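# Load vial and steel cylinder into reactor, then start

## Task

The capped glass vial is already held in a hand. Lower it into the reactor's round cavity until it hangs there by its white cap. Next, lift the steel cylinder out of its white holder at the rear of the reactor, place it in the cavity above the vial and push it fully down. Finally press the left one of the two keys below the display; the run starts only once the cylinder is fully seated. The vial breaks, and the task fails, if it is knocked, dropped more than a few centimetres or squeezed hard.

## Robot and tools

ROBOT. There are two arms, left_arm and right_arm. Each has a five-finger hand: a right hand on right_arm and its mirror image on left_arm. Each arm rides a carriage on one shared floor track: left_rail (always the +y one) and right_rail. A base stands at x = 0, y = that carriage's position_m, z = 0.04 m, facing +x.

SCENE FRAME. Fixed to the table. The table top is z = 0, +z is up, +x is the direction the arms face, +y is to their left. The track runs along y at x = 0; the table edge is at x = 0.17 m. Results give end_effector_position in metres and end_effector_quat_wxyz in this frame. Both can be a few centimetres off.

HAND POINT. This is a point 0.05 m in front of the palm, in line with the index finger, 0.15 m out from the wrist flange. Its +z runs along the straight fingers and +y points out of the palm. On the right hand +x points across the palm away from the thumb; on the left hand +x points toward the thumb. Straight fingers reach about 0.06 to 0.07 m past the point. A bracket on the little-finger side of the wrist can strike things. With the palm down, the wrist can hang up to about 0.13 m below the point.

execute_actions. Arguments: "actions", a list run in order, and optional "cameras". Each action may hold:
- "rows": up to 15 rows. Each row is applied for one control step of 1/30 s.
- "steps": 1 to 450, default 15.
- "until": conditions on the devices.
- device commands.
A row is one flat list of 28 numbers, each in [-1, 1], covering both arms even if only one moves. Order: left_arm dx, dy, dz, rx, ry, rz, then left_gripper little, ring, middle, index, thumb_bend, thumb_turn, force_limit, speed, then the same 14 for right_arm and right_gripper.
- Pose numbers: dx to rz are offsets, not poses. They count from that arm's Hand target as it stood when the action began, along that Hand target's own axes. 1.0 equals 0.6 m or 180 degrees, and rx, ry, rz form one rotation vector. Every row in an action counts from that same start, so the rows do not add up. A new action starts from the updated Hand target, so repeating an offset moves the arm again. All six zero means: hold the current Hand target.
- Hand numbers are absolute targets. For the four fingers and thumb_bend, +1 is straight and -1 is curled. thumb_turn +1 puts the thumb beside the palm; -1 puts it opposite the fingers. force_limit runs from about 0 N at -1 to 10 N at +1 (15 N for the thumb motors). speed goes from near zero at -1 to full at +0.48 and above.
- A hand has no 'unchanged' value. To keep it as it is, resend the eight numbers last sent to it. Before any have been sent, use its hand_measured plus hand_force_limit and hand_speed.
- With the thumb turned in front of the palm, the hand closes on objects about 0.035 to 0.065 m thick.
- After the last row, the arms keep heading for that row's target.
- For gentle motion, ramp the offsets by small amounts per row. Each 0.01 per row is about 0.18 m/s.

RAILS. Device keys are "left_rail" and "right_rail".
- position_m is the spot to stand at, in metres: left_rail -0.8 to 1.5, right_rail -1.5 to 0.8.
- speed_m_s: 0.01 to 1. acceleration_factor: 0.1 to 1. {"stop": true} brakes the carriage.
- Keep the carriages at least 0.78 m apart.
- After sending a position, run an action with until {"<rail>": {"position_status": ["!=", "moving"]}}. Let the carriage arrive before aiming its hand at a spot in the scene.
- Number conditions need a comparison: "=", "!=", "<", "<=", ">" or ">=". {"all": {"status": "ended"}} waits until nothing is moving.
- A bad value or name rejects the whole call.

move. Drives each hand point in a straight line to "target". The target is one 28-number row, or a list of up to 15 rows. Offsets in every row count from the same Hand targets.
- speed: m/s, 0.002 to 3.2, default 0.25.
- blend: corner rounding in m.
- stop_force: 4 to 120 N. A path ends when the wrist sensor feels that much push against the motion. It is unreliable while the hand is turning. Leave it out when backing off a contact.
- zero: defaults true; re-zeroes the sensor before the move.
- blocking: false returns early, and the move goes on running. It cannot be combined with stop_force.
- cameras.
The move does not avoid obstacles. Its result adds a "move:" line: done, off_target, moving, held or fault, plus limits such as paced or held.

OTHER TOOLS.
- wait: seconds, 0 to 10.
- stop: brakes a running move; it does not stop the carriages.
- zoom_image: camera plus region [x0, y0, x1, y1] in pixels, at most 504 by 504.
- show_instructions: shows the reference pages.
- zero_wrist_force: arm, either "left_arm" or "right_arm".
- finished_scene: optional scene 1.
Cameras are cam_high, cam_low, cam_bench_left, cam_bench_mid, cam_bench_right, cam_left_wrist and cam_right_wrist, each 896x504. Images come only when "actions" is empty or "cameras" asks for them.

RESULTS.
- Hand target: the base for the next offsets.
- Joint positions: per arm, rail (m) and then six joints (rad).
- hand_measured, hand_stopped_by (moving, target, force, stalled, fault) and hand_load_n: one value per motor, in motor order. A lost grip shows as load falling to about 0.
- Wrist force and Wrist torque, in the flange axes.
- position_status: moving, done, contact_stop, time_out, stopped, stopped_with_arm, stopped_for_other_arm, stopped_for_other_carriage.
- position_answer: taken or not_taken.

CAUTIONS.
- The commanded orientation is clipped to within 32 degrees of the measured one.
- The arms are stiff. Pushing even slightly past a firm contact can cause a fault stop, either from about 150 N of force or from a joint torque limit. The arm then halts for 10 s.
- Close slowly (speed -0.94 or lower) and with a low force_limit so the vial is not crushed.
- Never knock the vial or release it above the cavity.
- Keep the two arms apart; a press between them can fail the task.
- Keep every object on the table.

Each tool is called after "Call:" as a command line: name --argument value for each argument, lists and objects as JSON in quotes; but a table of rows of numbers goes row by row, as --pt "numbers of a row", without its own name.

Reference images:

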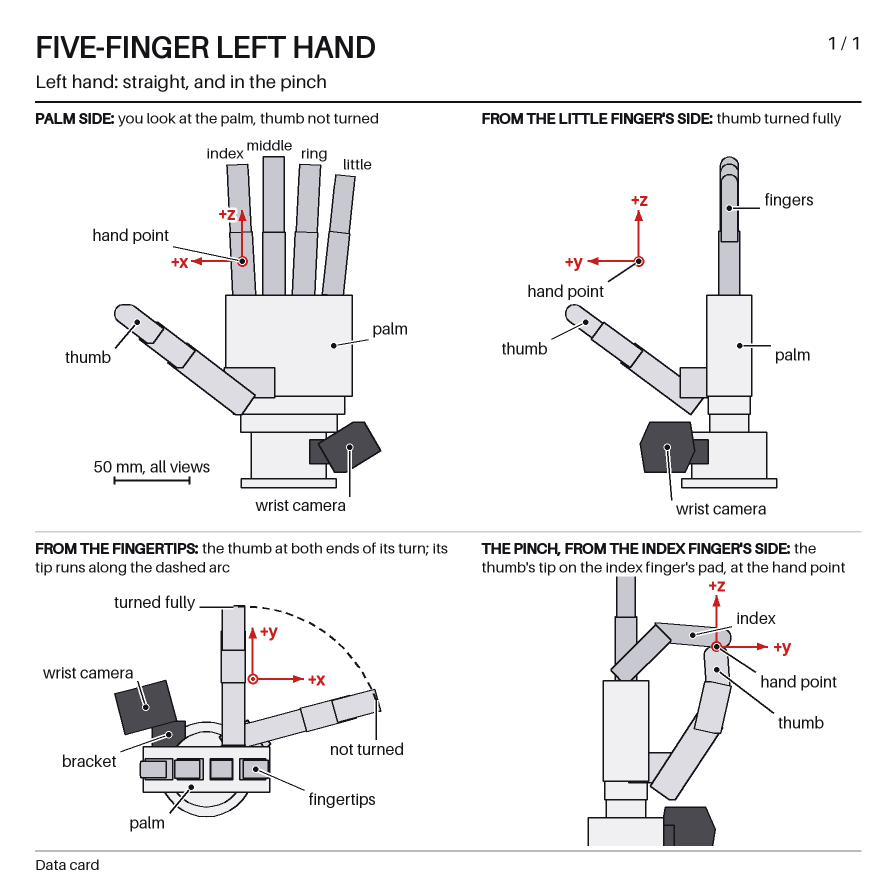

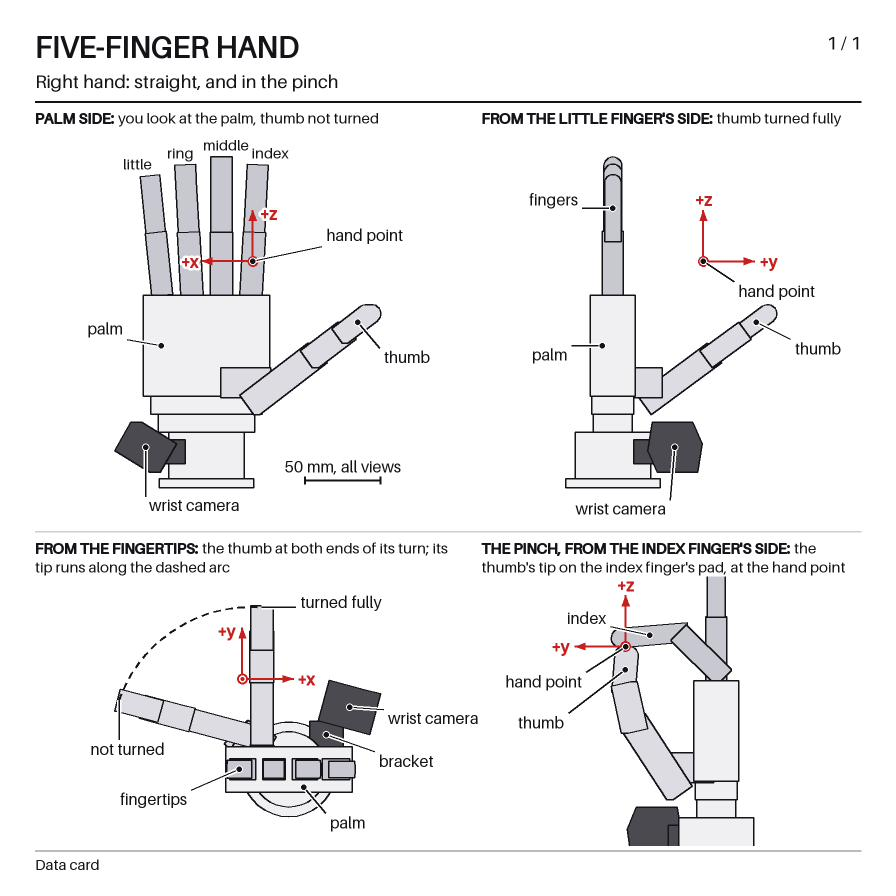

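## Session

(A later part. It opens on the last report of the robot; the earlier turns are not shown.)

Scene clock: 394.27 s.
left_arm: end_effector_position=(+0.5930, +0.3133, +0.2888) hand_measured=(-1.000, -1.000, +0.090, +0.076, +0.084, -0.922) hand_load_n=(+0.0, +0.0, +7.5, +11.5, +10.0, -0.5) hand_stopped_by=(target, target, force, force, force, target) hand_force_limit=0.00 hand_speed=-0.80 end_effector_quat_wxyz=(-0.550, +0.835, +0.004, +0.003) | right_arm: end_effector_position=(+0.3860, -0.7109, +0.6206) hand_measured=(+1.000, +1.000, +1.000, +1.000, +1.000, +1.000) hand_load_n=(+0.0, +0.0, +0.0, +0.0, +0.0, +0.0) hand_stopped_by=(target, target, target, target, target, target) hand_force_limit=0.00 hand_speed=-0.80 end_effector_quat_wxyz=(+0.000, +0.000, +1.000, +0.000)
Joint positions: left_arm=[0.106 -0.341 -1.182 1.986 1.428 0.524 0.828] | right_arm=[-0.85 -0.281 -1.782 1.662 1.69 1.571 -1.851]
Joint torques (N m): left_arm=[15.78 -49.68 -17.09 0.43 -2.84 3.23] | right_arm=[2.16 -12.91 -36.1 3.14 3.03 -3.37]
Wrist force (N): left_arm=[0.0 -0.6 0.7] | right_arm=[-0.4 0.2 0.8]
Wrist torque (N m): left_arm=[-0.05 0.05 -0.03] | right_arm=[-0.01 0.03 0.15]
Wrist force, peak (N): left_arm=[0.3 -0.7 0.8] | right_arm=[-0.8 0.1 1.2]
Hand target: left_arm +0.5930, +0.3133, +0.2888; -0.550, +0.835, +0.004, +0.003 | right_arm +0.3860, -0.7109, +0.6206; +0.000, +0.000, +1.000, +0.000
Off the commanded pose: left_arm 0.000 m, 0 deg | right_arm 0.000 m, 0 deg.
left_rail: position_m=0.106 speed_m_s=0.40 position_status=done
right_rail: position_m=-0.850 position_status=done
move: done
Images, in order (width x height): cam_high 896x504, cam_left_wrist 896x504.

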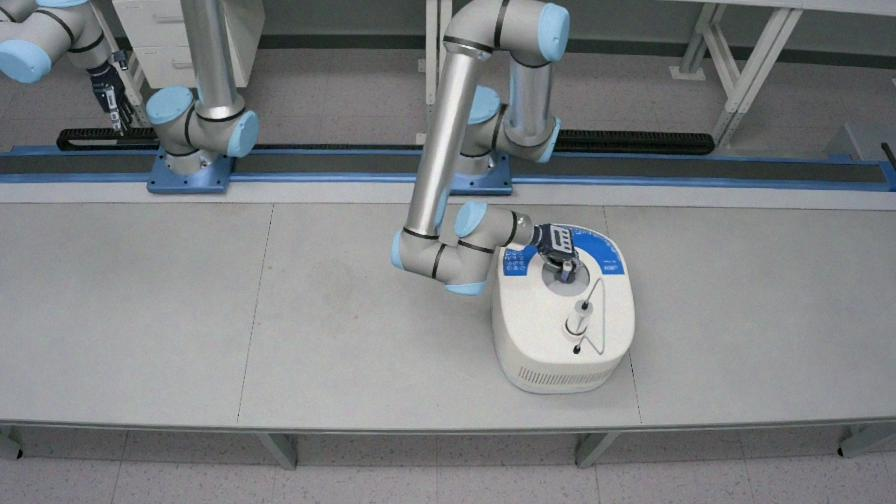

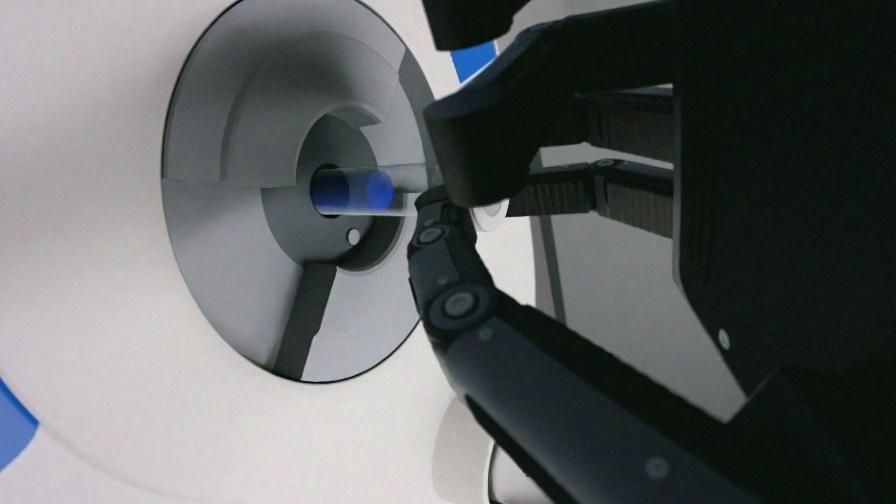

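Call:
move --target '[-0.0001,0.0181,0.0086,0,0,0,-1,-1,0.09,0.074,0.082,-0.922,0,-0.8, 0,0,0,0,0,0,1,1,1,1,1,1,0,-0.8]' --speed 0.025 --stop_force 4 --cameras '["cam_left_wrist", "cam_high"]'

Call:
zoom_image --camera "cam_high" --region '[530, 230, 610, 310]'

Scene clock: 402.27 s.
left_arm: end_effector_position=(+0.5930, +0.3137, +0.2768) hand_measured=(-1.000, -1.000, +0.090, +0.076, +0.084, -0.922) hand_load_n=(+0.5, +0.0, +7.5, +11.5, +10.0, -0.5) hand_stopped_by=(target, target, force, force, force, target) hand_force_limit=0.00 hand_speed=-0.80 end_effector_quat_wxyz=(-0.550, +0.835, +0.004, +0.003) | right_arm: end_effector_position=(+0.3860, -0.7109, +0.6206) hand_measured=(+1.000, +1.000, +1.000, +1.000, +1.000, +1.000) hand_load_n=(+0.5, +0.0, +0.0, +0.0, +0.0, +0.0) hand_stopped_by=(target, target, target, target, target, target) hand_force_limit=0.00 hand_speed=-0.80 end_effector_quat_wxyz=(+0.000, +0.000, +1.000, +0.000)
Joint positions: left_arm=[0.106 -0.34 -1.166 1.992 1.406 0.524 0.829] | right_arm=[-0.85 -0.281 -1.782 1.662 1.69 1.571 -1.851]
Joint torques (N m): left_arm=[17.36 -49.62 -16.86 0.57 -2.83 2.94] | right_arm=[2.83 -13.53 -35.73 3.31 3.04 -3.33]
Wrist force (N): left_arm=[0.6 -0.6 0.5] | right_arm=[-0.3 0.2 0.9]
Wrist torque (N m): left_arm=[0.00 -0.03 0.00] | right_arm=[-0.03 0.00 0.16]
Wrist force, peak (N): left_arm=[0.5 -0.5 0.9] | right_arm=[-0.8 0.6 1.1]
Hand target: left_arm +0.5930, +0.3137, +0.2768; -0.550, +0.835, +0.004, +0.003 | right_arm +0.3860, -0.7109, +0.6206; +0.000, +0.000, +1.000, +0.000
Off the commanded pose: left_arm 0.000 m, 0 deg | right_arm 0.000 m, 0 deg.
left_rail: position_m=0.106 speed_m_s=0.40 position_status=done
right_rail: position_m=-0.850 position_status=done
move: done
Images, in order (width x height): cam_high 896x504, cam_left_wrist 896x504.

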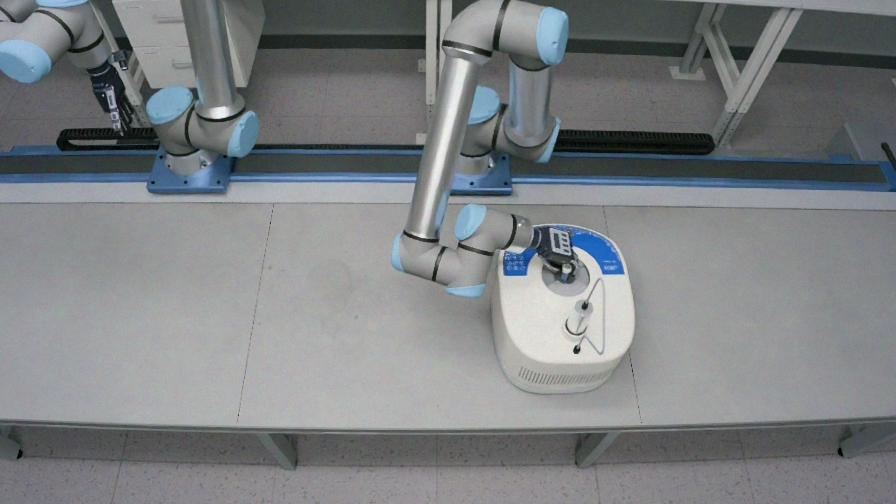

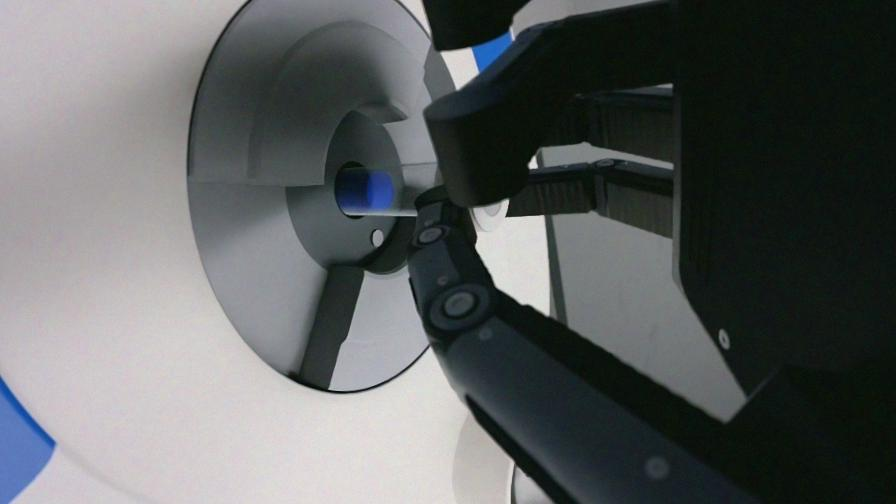

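Scaled by 6.300 from the camera's 896x504 image, which has a finer 1280x720 frame.

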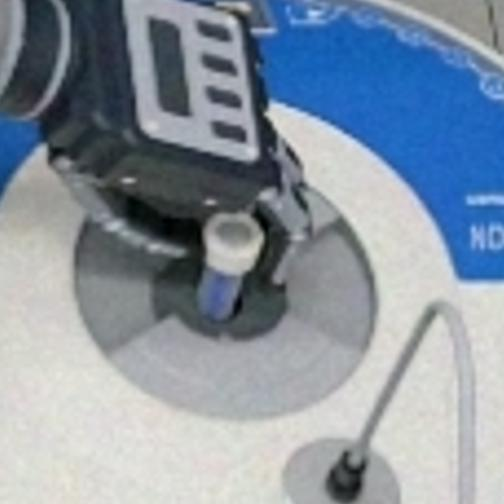

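Call:
move --target '[-0.0011,0.0153,0.0066,0,0,0,-1,-1,0.09,0.074,0.082,-0.922,0,-0.8, 0,0,0,0,0,0,1,1,1,1,1,1,0,-0.8]' --speed 0.02 --stop_force 5 --cameras '["cam_left_wrist", "cam_high"]'

Call:
zoom_image --camera "cam_high" --region '[530, 230, 610, 310]'

Call:
zoom_image --camera "cam_left_wrist" --region '[280, 100, 560, 290]'

Scene clock: 415.17 s.
left_arm: end_effector_position=(+0.5925, +0.3137, +0.2668) hand_measured=(-1.000, -1.000, +0.090, +0.076, +0.084, -0.922) hand_load_n=(+0.0, +0.0, +7.5, +11.5, +10.5, +0.0) hand_stopped_by=(target, target, force, force, force, target) hand_force_limit=0.00 hand_speed=-0.80 end_effector_quat_wxyz=(-0.550, +0.835, +0.004, +0.003) | right_arm: end_effector_position=(+0.3860, -0.7109, +0.6206) hand_measured=(+1.000, +1.000, +1.000, +1.000, +1.000, +1.000) hand_load_n=(+0.0, +0.0, +0.0, +0.0, +0.0, +0.0) hand_stopped_by=(target, target, target, target, target, target) hand_force_limit=0.00 hand_speed=-0.80 end_effector_quat_wxyz=(+0.000, +0.000, +1.000, +0.000)
Joint positions: left_arm=[0.106 -0.341 -1.153 1.997 1.388 0.524 0.829] | right_arm=[-0.85 -0.281 -1.782 1.662 1.69 1.571 -1.851]
Joint torques (N m): left_arm=[-20.49 -49.39 -16.3 0.03 1.51 -2.61] | right_arm=[2.26 -13.72 -36.18 3.03 2.95 -3.07]
Wrist force (N): left_arm=[0.6 -2.1 1.2] | right_arm=[-0.5 0.2 1.1]
Wrist torque (N m): left_arm=[0.03 0.06 0.01] | right_arm=[-0.05 0.03 0.14]
Wrist force, peak (N): left_arm=[0.6 -2.2 1.5] | right_arm=[-0.5 0.1 1.4]
Hand target: left_arm +0.5925, +0.3137, +0.2668; -0.550, +0.835, +0.004, +0.003 | right_arm +0.3860, -0.7109, +0.6206; +0.000, +0.000, +1.000, +0.000
Off the commanded pose: left_arm 0.000 m, 0 deg | right_arm 0.000 m, 0 deg.
left_rail: position_m=0.106 speed_m_s=0.40 position_status=done
right_rail: position_m=-0.850 position_status=done
move: done
Images, in order (width x height): cam_high 896x504, cam_left_wrist 896x504.

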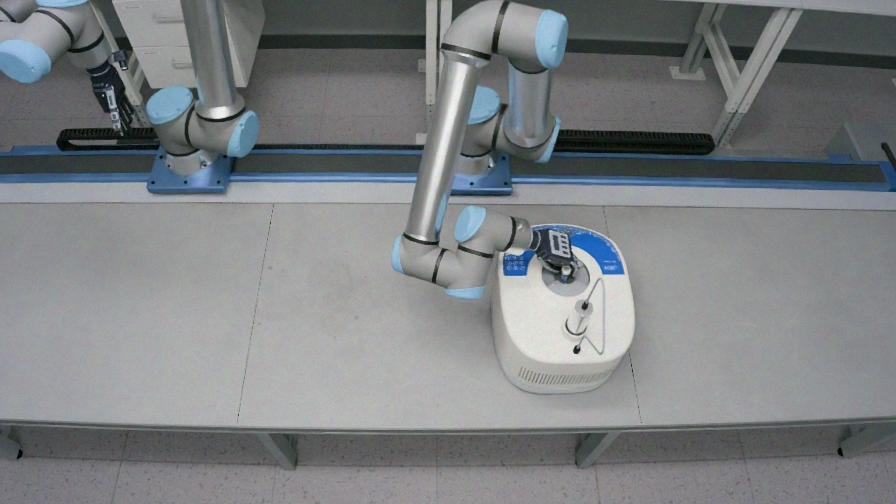

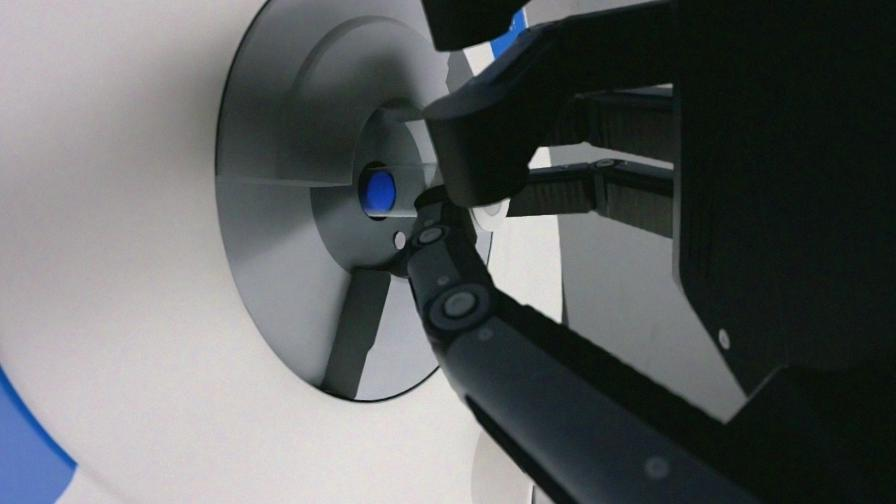

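Scaled by 6.300 from the camera's 896x504 image, which has a finer 1280x720 frame.

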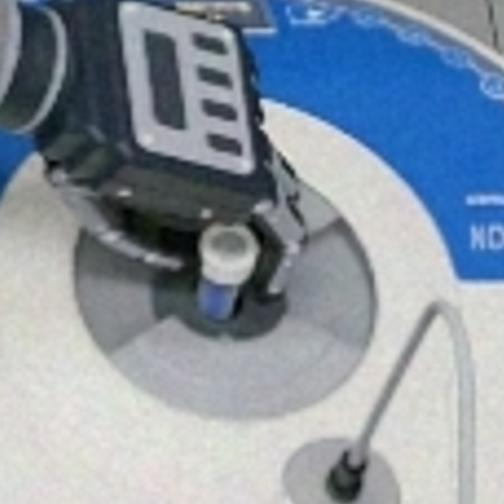

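Scaled by 1.800 from the camera's 896x504 image, which has a finer 1280x720 frame.

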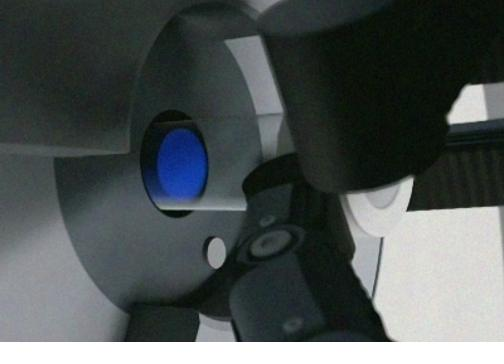

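Call:
move --pt "0.0005 -0.001 0.0023 0 0 0 -1 -1 0.09 0.074 0.082 -0.922 0 -0.8 0 0 0 0 0 0 1 1 1 1 1 1 0 -0.8" --pt "0.0004 0.0082 0.0063 0 0 0 -1 -1 0.09 0.074 0.082 -0.922 0 -0.8 0 0 0 0 0 0 1 1 1 1 1 1 0 -0.8" --speed 0.02 --stop_force 5 --cameras '["cam_left_wrist", "cam_high"]'

Call:
zoom_image --camera "cam_high" --region '[530, 230, 610, 310]'

Call:
zoom_image --camera "cam_left_wrist" --region '[280, 100, 560, 290]'

Scene clock: 423.87 s.
left_arm: end_effector_position=(+0.5928, +0.3153, +0.2608) hand_measured=(-1.000, -1.000, +0.090, +0.076, +0.084, -0.922) hand_load_n=(+0.0, +0.0, +7.5, +11.5, +10.5, -0.5) hand_stopped_by=(target, target, force, force, force, target) hand_force_limit=0.00 hand_speed=-0.80 end_effector_quat_wxyz=(-0.550, +0.835, +0.004, +0.003) | right_arm: end_effector_position=(+0.3860, -0.7109, +0.6206) hand_measured=(+1.000, +1.000, +1.000, +1.000, +1.000, +1.000) hand_load_n=(+0.0, +0.0, +0.5, +0.0, +0.0, +0.0) hand_stopped_by=(target, target, target, target, target, target) hand_force_limit=0.00 hand_speed=-0.80 end_effector_quat_wxyz=(+0.000, +0.000, +1.000, +0.000)
Joint positions: left_arm=[0.106 -0.338 -1.145 1.999 1.374 0.522 0.833] | right_arm=[-0.85 -0.281 -1.782 1.662 1.69 1.571 -1.851]
Joint torques (N m): left_arm=[16.75 -50.47 -16.38 0.13 -2.8 2.67] | right_arm=[3.06 -12.44 -35.83 3.36 2.94 -3.13]
Wrist force (N): left_arm=[0.0 -0.1 0.8] | right_arm=[-0.5 0.0 1.0]
Wrist torque (N m): left_arm=[-0.06 0.02 -0.02] | right_arm=[-0.07 0.04 0.13]
Wrist force, peak (N): left_arm=[1.0 -2.3 1.5] | right_arm=[-0.6 0.4 1.2]
Hand target: left_arm +0.5928, +0.3153, +0.2608; -0.550, +0.835, +0.004, +0.003 | right_arm +0.3860, -0.7109, +0.6206; +0.000, +0.000, +1.000, +0.000
Off the commanded pose: left_arm 0.000 m, 0 deg | right_arm 0.000 m, 0 deg.
left_rail: position_m=0.106 speed_m_s=0.40 position_status=done
right_rail: position_m=-0.850 position_status=done
move: done
Images, in order (width x height): cam_high 896x504, cam_left_wrist 896x504.

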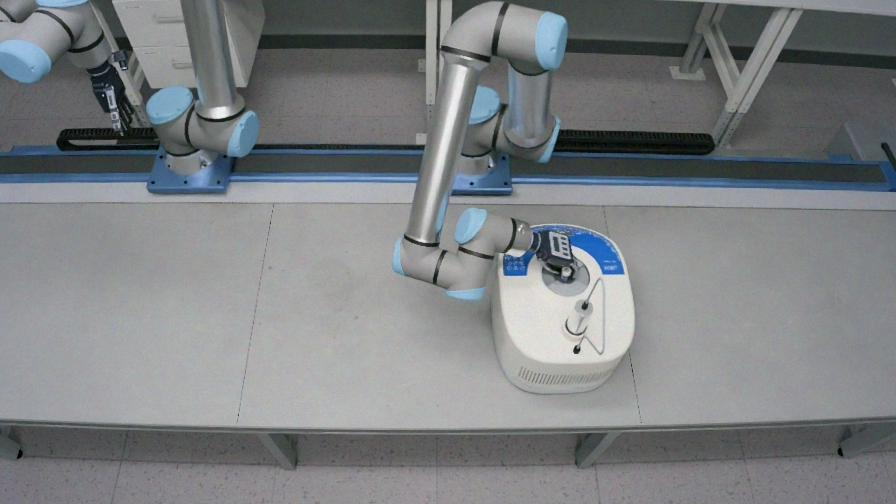

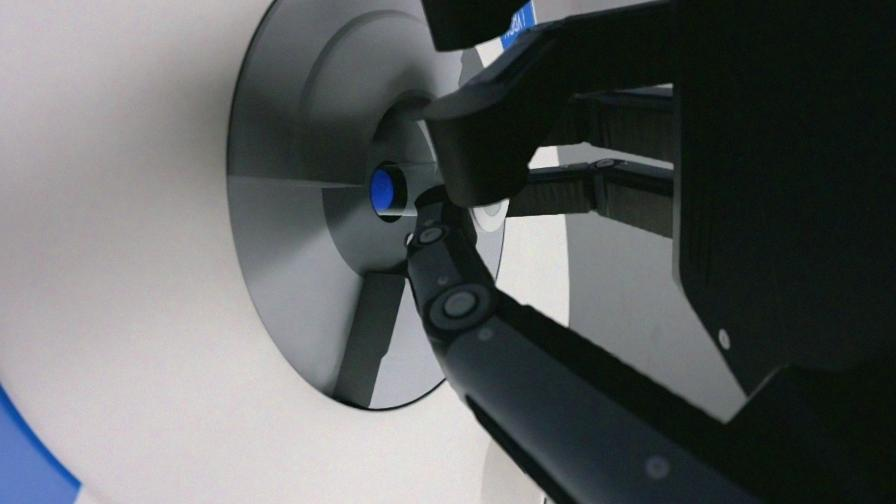

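Scaled by 6.300 from the camera's 896x504 image, which has a finer 1280x720 frame.

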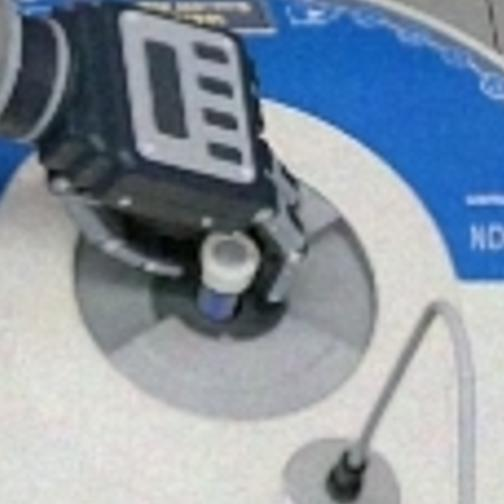

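Scaled by 1.800 from the camera's 896x504 image, which has a finer 1280x720 frame.

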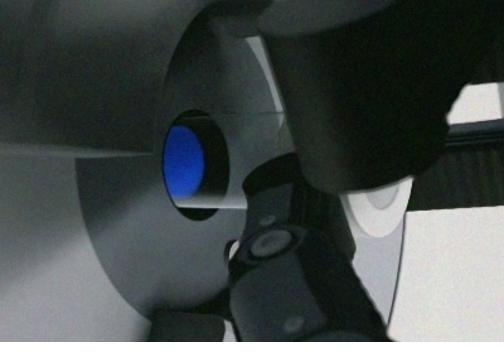

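Call:
move --target '[0,0.0153,0.0066,0,0,0,-1,-1,0.09,0.074,0.082,-0.922,0,-0.8, 0,0,0,0,0,0,1,1,1,1,1,1,0,-0.8]' --speed 0.02 --stop_force 5 --cameras '["cam_left_wrist", "cam_high"]'

Call:
zoom_image --camera "cam_high" --region '[530, 230, 610, 310]'

Call:
zoom_image --camera "cam_left_wrist" --region '[280, 100, 560, 290]'

Scene clock: 431.77 s.
left_arm: end_effector_position=(+0.5929, +0.3153, +0.2508) hand_measured=(-1.000, -1.000, +0.090, +0.076, +0.084, -0.922) hand_load_n=(+0.0, +0.0, +5.5, +11.0, +10.5, +0.0) hand_stopped_by=(target, target, force, force, force, target) hand_force_limit=0.00 hand_speed=-0.80 end_effector_quat_wxyz=(-0.550, +0.835, +0.004, +0.003) | right_arm: end_effector_position=(+0.3860, -0.7109, +0.6206) hand_measured=(+1.000, +1.000, +1.000, +1.000, +1.000, +1.000) hand_load_n=(+0.0, +0.0, +0.0, +0.0, +0.0, +0.0) hand_stopped_by=(target, target, target, target, target, target) hand_force_limit=0.00 hand_speed=-0.80 end_effector_quat_wxyz=(+0.000, +0.000, +1.000, +0.000)
Joint positions: left_arm=[0.106 -0.338 -1.131 2.002 1.357 0.522 0.833] | right_arm=[-0.85 -0.281 -1.782 1.662 1.69 1.571 -1.851]
Joint torques (N m): left_arm=[19.91 -49.75 -13.11 0.28 -2.53 3.24] | right_arm=[2.88 -12.06 -36.36 3.39 2.88 -3.03]
Wrist force (N): left_arm=[2.1 -1.1 -2.6] | right_arm=[-0.5 -0.1 1.0]
Wrist torque (N m): left_arm=[-0.04 0.00 0.01] | right_arm=[-0.07 0.03 0.14]
Wrist force, peak (N): left_arm=[2.2 -1.0 -3.0] | right_arm=[-0.8 0.6 1.1]
Hand target: left_arm +0.5929, +0.3153, +0.2508; -0.550, +0.835, +0.004, +0.003 | right_arm +0.3860, -0.7109, +0.6206; +0.000, +0.000, +1.000, +0.000
Off the commanded pose: left_arm 0.000 m, 0 deg | right_arm 0.000 m, 0 deg.
left_rail: position_m=0.106 speed_m_s=0.40 position_status=done
right_rail: position_m=-0.850 position_status=done
move: done
Images, in order (width x height): cam_high 896x504, cam_left_wrist 896x504.

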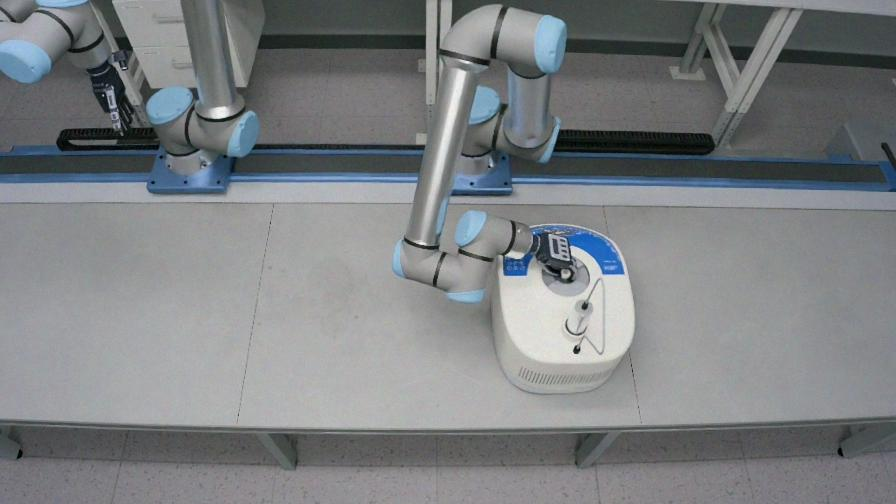

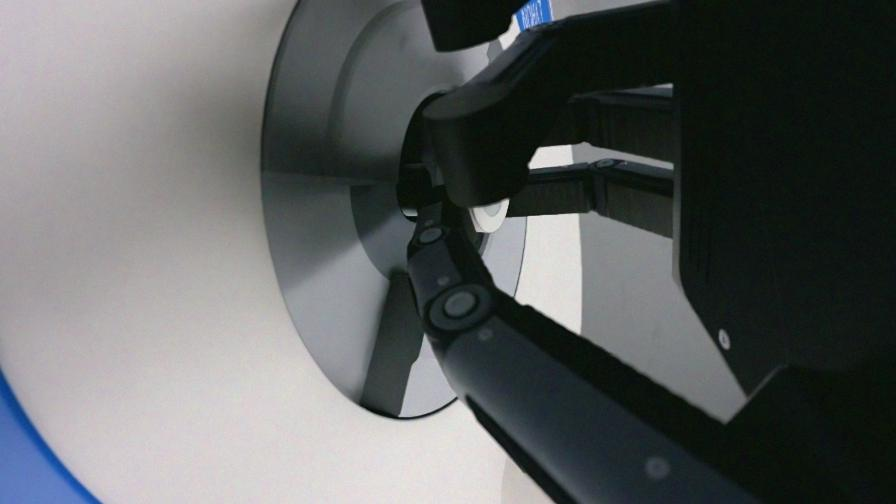

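Scaled by 6.300 from the camera's 896x504 image, which has a finer 1280x720 frame.

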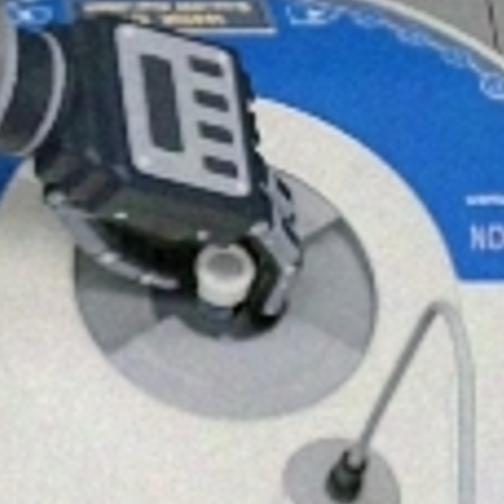

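Scaled by 1.800 from the camera's 896x504 image, which has a finer 1280x720 frame.

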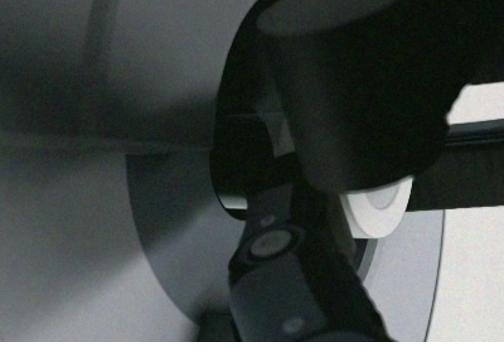

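Call:
move --target '[0.001,-0.0012,-0.0014,0,0,0,-1,-1,0.09,0.074,0.082,-0.922,0,-0.8, 0,0,0,0,0,0,1,1,1,1,1,1,0,-0.8]' --speed 0.02

Call:
execute_actions --actions '[{"rows": [[0,0,0,0,0,0,-1,-1,0.09,0.074,0.28,-0.922,0,-0.7, 0,0,0,0,0,0,1,1,1,1,1,1,0,-0.8]], "steps": 30}]' --cameras '["cam_left_wrist", "cam_high"]'

Call:
zoom_image --camera "cam_high" --region '[530, 230, 610, 310]'

Call:
zoom_image --camera "cam_left_wrist" --region '[280, 100, 560, 290]'

Scene clock: 452.07 s.
left_arm: end_effector_position=(+0.5934, +0.3148, +0.2517) hand_measured=(-1.000, -1.000, +0.090, +0.076, +0.084, -0.922) hand_load_n=(+0.0, +0.0, +7.5, +11.0, +10.0, +0.0) hand_stopped_by=(target, target, force, force, force, target) hand_force_limit=0.00 hand_speed=-0.80 end_effector_quat_wxyz=(-0.550, +0.835, +0.004, +0.003) | right_arm: end_effector_position=(+0.3860, -0.7109, +0.6206) hand_measured=(+1.000, +1.000, +1.000, +1.000, +1.000, +1.000) hand_load_n=(+0.0, +0.0, +0.0, +0.0, +0.0, +0.0) hand_stopped_by=(target, target, target, target, target, target) hand_force_limit=0.00 hand_speed=-0.80 end_effector_quat_wxyz=(+0.000, +0.000, +1.000, +0.000)
Joint positions: left_arm=[0.106 -0.338 -1.132 2.001 1.36 0.522 0.833] | right_arm=[-0.85 -0.281 -1.782 1.662 1.69 1.571 -1.851]
Joint torques (N m): left_arm=[-19.26 -72.53 -29.55 7.05 0.73 -3.02] | right_arm=[3.03 -12.87 -36.22 3.21 2.8 -2.98]
Wrist force (N): left_arm=[0.2 0.0 0.2] | right_arm=[-0.6 0.3 1.1]
Wrist torque (N m): left_arm=[-0.02 -0.02 0.05] | right_arm=[-0.02 0.05 0.14]
Wrist force, peak (N): left_arm=[2.2 -1.2 -3.2] | right_arm=[-0.7 0.5 1.2]
Hand target: left_arm +0.5934, +0.3148, +0.2518; -0.550, +0.835, +0.004, +0.003 | right_arm +0.3860, -0.7109, +0.6206; +0.000, +0.000, +1.000, +0.000
Off the commanded pose: left_arm 0.000 m, 0 deg | right_arm 0.000 m, 0 deg.
left_rail: position_m=0.106 speed_m_s=0.40 position_status=done
right_rail: position_m=-0.850 position_status=done
move: done

Scene clock: 453.27 s.
left_arm: end_effector_position=(+0.5934, +0.3148, +0.2518) hand_measured=(-1.000, -1.000, +0.090, +0.076, +0.280, -0.922) hand_load_n=(+0.0, +0.0, +2.5, +6.0, +0.0, +0.0) hand_stopped_by=(target, target, force, force, target, target) hand_force_limit=0.00 hand_speed=-0.70 end_effector_quat_wxyz=(-0.550, +0.835, +0.004, +0.003) | right_arm: end_effector_position=(+0.3860, -0.7109, +0.6206) hand_measured=(+1.000, +1.000, +1.000, +1.000, +1.000, +1.000) hand_load_n=(+0.0, +0.0, +0.0, +0.0, +0.0, +0.0) hand_stopped_by=(target, target, target, target, target, target) hand_force_limit=0.00 hand_speed=-0.80 end_effector_quat_wxyz=(+0.000, +0.000, +1.000, +0.000)
Joint positions: left_arm=[0.106 -0.338 -1.132 2.001 1.36 0.523 0.833] | right_arm=[-0.85 -0.281 -1.782 1.662 1.69 1.571 -1.851]
Joint torques (N m): left_arm=[-19.48 -74.1 -29.66 6.79 0.29 -2.6] | right_arm=[3.05 -12.37 -35.91 3.32 3 -2.9]
Wrist force (N): left_arm=[1.1 -1.8 7.3] | right_arm=[-0.5 0.4 1.1]
Wrist torque (N m): left_arm=[-0.03 0.11 0.06] | right_arm=[-0.01 0.04 0.15]
Wrist force, peak (N): left_arm=[1.5 -2.3 7.6] | right_arm=[-0.6 0.2 1.3]
Hand target: left_arm +0.5934, +0.3148, +0.2518; -0.550, +0.835, +0.004, +0.003 | right_arm +0.3860, -0.7109, +0.6206; +0.000, +0.000, +1.000, +0.000
Off the commanded pose: left_arm 0.000 m, 0 deg | right_arm 0.000 m, 0 deg.
left_rail: position_m=0.106 speed_m_s=0.40 position_status=done
right_rail: position_m=-0.850 position_status=done
Images, in order (width x height): cam_high 896x504, cam_left_wrist 896x504.

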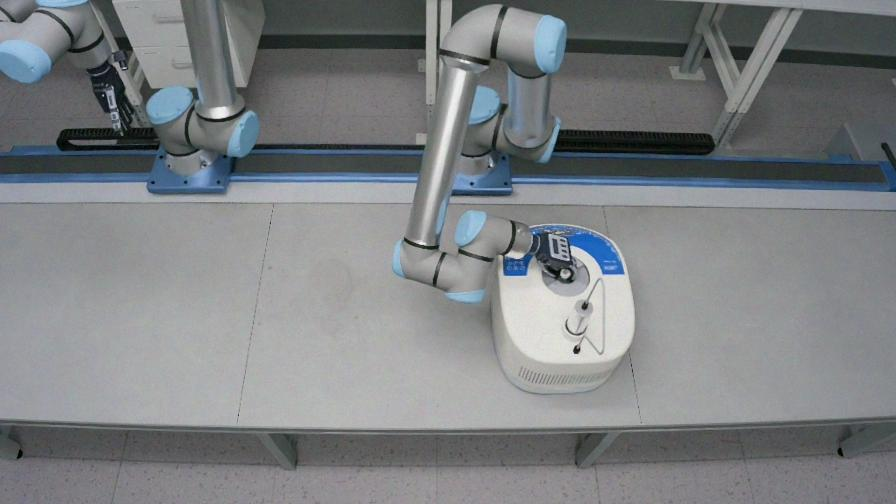

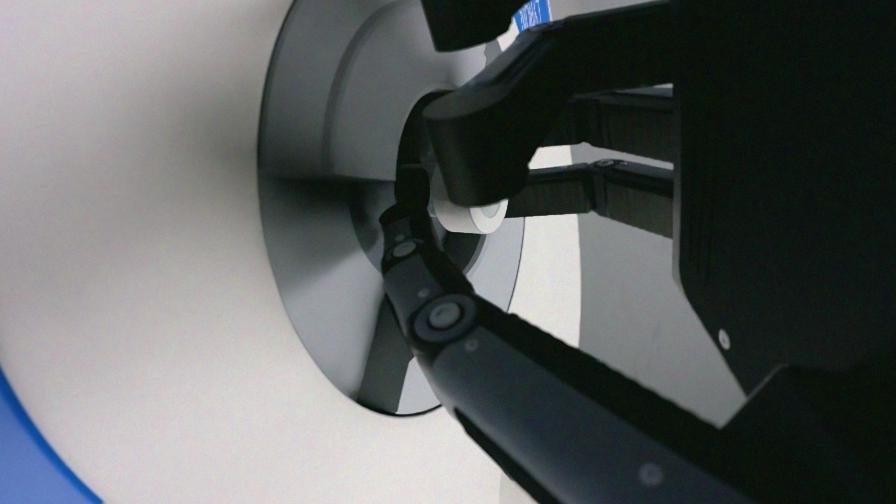

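Scaled by 6.300 from the camera's 896x504 image, which has a finer 1280x720 frame.

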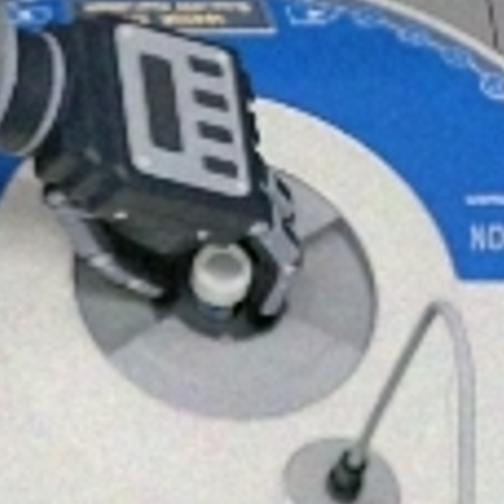

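Scaled by 1.800 from the camera's 896x504 image, which has a finer 1280x720 frame.

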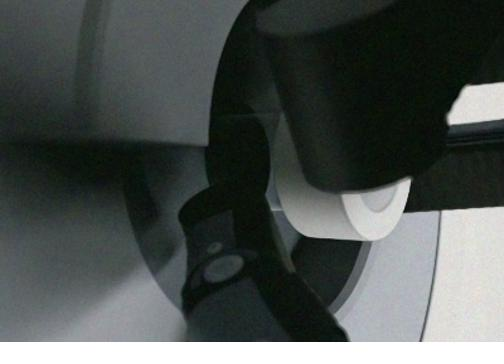

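Call:
execute_actions --actions '[{"rows": [[0,0,0,0,0,0,-1,-1,0.125,0.11,0.28,-0.922,0,-0.85, 0,0,0,0,0,0,1,1,1,1,1,1,0,-0.8]], "steps": 30}]' --cameras '["cam_left_wrist", "cam_high"]'

Call:
zoom_image --camera "cam_high" --region '[530, 230, 610, 310]'

Scene clock: 461.13 s.
left_arm: end_effector_position=(+0.5935, +0.3147, +0.2518) hand_measured=(-1.000, -1.000, +0.124, +0.110, +0.280, -0.922) hand_load_n=(+0.0, +0.0, -10.5, -0.5, +0.0, +0.0) hand_stopped_by=(target, target, target, target, target, target) hand_force_limit=0.00 hand_speed=-0.85 end_effector_quat_wxyz=(-0.550, +0.835, +0.004, +0.003) | right_arm: end_effector_position=(+0.3860, -0.7109, +0.6206) hand_measured=(+1.000, +1.000, +1.000, +1.000, +1.000, +1.000) hand_load_n=(+0.0, +0.0, +0.0, +0.0, +0.0, +0.0) hand_stopped_by=(target, target, target, target, target, target) hand_force_limit=0.00 hand_speed=-0.80 end_effector_quat_wxyz=(+0.000, +0.000, +1.000, +0.000)
Joint positions: left_arm=[0.106 -0.338 -1.132 2.001 1.36 0.523 0.833] | right_arm=[-0.85 -0.281 -1.782 1.662 1.69 1.571 -1.851]
Joint torques (N m): left_arm=[7.59 -71.55 -17.15 6.72 -0.78 -1.37] | right_arm=[2.82 -12.56 -36.23 3.24 2.92 -2.78]
Wrist force (N): left_arm=[2.0 3.8 -5.5] | right_arm=[-0.2 0.1 0.8]
Wrist torque (N m): left_arm=[-0.10 -0.05 -0.07] | right_arm=[-0.04 0.00 0.16]
Wrist force, peak (N): left_arm=[1.5 -1.9 7.8] | right_arm=[-0.3 0.1 1.5]
Hand target: left_arm +0.5934, +0.3148, +0.2518; -0.550, +0.835, +0.004, +0.003 | right_arm +0.3860, -0.7109, +0.6206; +0.000, +0.000, +1.000, +0.000
Off the commanded pose: left_arm 0.000 m, 0 deg | right_arm 0.000 m, 0 deg.
left_rail: position_m=0.106 speed_m_s=0.40 position_status=done
right_rail: position_m=-0.850 position_status=done
Images, in order (width x height): cam_high 896x504, cam_left_wrist 896x504.

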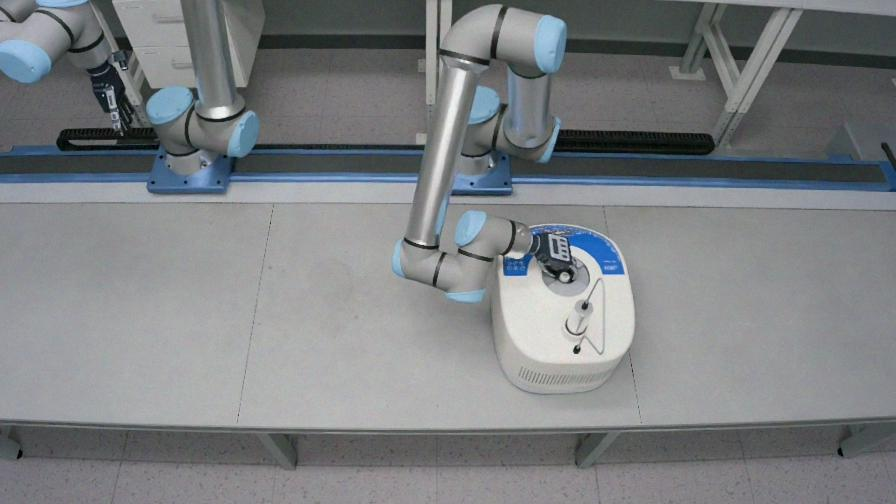

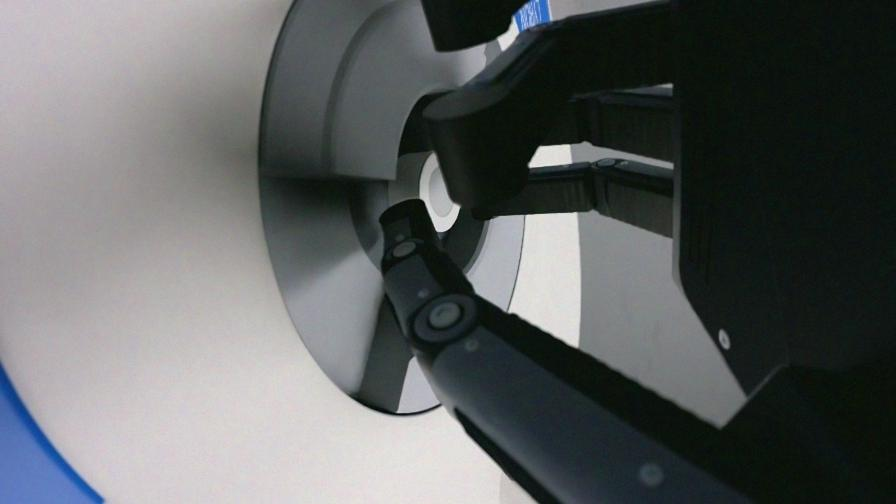

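Scaled by 6.300 from the camera's 896x504 image, which has a finer 1280x720 frame.

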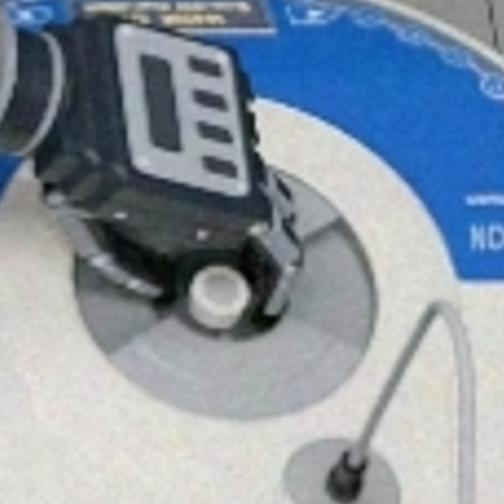

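Call:
move --pt "0.0008 0.0007 -0.0015 0 0 0 -1 -1 0.125 0.11 0.28 -0.922 0 -0.85 0 0 0 0 0 0 1 1 1 1 1 1 0 -0.8" --pt "0.0012 -0.022 -0.0115 0 0 0 -1 -1 0.125 0.11 0.28 -0.922 0 -0.85 0 0 0 0 0 0 1 1 1 1 1 1 0 -0.8" --pt "0.0022 -0.137 -0.0606 0 0 0 -1 -1 0.125 0.11 0.28 -0.922 0 -0.85 0 0 0 0 0 0 1 1 1 1 1 1 0 -0.8" --speed '[0.02,0.03,0.15]' --cameras '["cam_left_wrist", "cam_high"]'

Call:
zoom_image --camera "cam_high" --region '[530, 230, 610, 310]'

Call:
zoom_image --camera "cam_left_wrist" --region '[120, 60, 440, 320]'

Scene clock: 472.00 s.
left_arm: end_effector_position=(+0.5939, +0.3139, +0.3416) hand_measured=(-1.000, -1.000, +0.124, +0.110, +0.280, -0.922) hand_load_n=(+0.0, +0.0, +0.0, +0.0, +0.0, +0.0) hand_stopped_by=(target, target, target, target, target, target) hand_force_limit=0.00 hand_speed=-0.85 end_effector_quat_wxyz=(-0.550, +0.835, +0.004, +0.003) | right_arm: end_effector_position=(+0.3860, -0.7109, +0.6206) hand_measured=(+1.000, +1.000, +1.000, +1.000, +1.000, +1.000) hand_load_n=(+0.0, +0.0, +0.0, +0.0, +0.0, +0.0) hand_stopped_by=(target, target, target, target, target, target) hand_force_limit=0.00 hand_speed=-0.80 end_effector_quat_wxyz=(+0.000, +0.000, +1.000, +0.000)
Joint positions: left_arm=[0.106 -0.339 -1.245 1.954 1.52 0.523 0.831] | right_arm=[-0.85 -0.281 -1.782 1.662 1.69 1.571 -1.851]
Joint torques (N m): left_arm=[-18.78 -70.12 -34.81 6.41 1.14 -3.26] | right_arm=[2.81 -12.7 -35.86 3.29 2.87 -2.59]
Wrist force (N): left_arm=[-0.3 0.0 0.3] | right_arm=[-0.3 -0.1 1.0]
Wrist torque (N m): left_arm=[0.00 0.05 0.09] | right_arm=[-0.09 0.01 0.14]
Wrist force, peak (N): left_arm=[2.2 3.7 -6.1] | right_arm=[-0.4 -0.1 1.6]
Hand target: left_arm +0.5939, +0.3139, +0.3417; -0.550, +0.835, +0.004, +0.003 | right_arm +0.3860, -0.7109, +0.6206; +0.000, +0.000, +1.000, +0.000
Off the commanded pose: left_arm 0.000 m, 0 deg | right_arm 0.000 m, 0 deg.
left_rail: position_m=0.106 speed_m_s=0.40 position_status=done
right_rail: position_m=-0.850 position_status=done
move: done
Images, in order (width x height): cam_high 896x504, cam_left_wrist 896x504.

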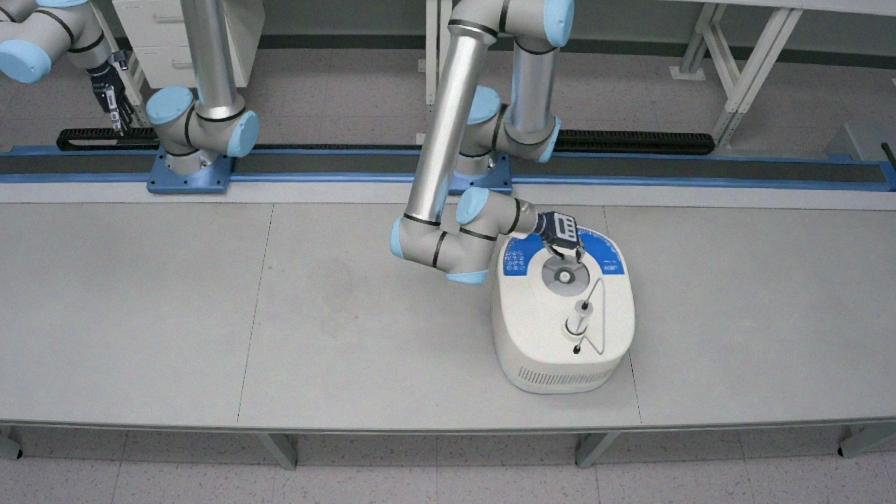

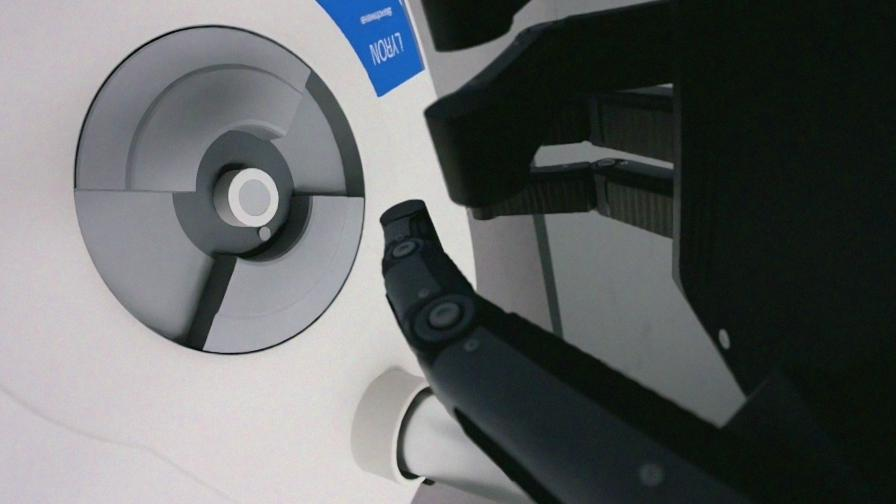

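Scaled by 6.300 from the camera's 896x504 image, which has a finer 1280x720 frame.

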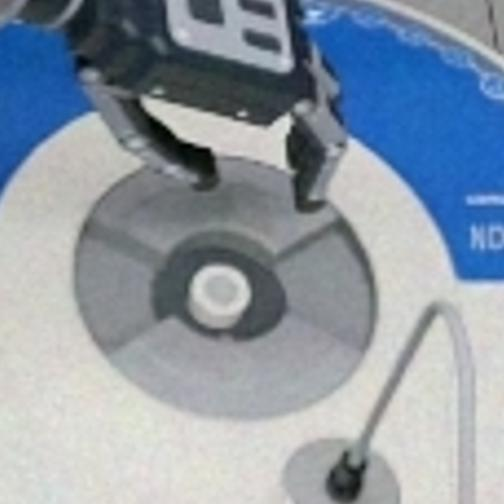

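Scaled by 1.575 from the camera's 896x504 image, which has a finer 1280x720 frame.

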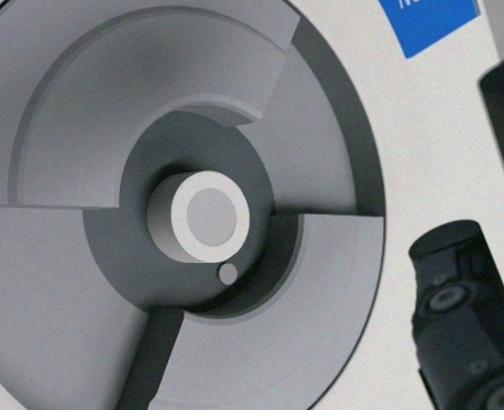

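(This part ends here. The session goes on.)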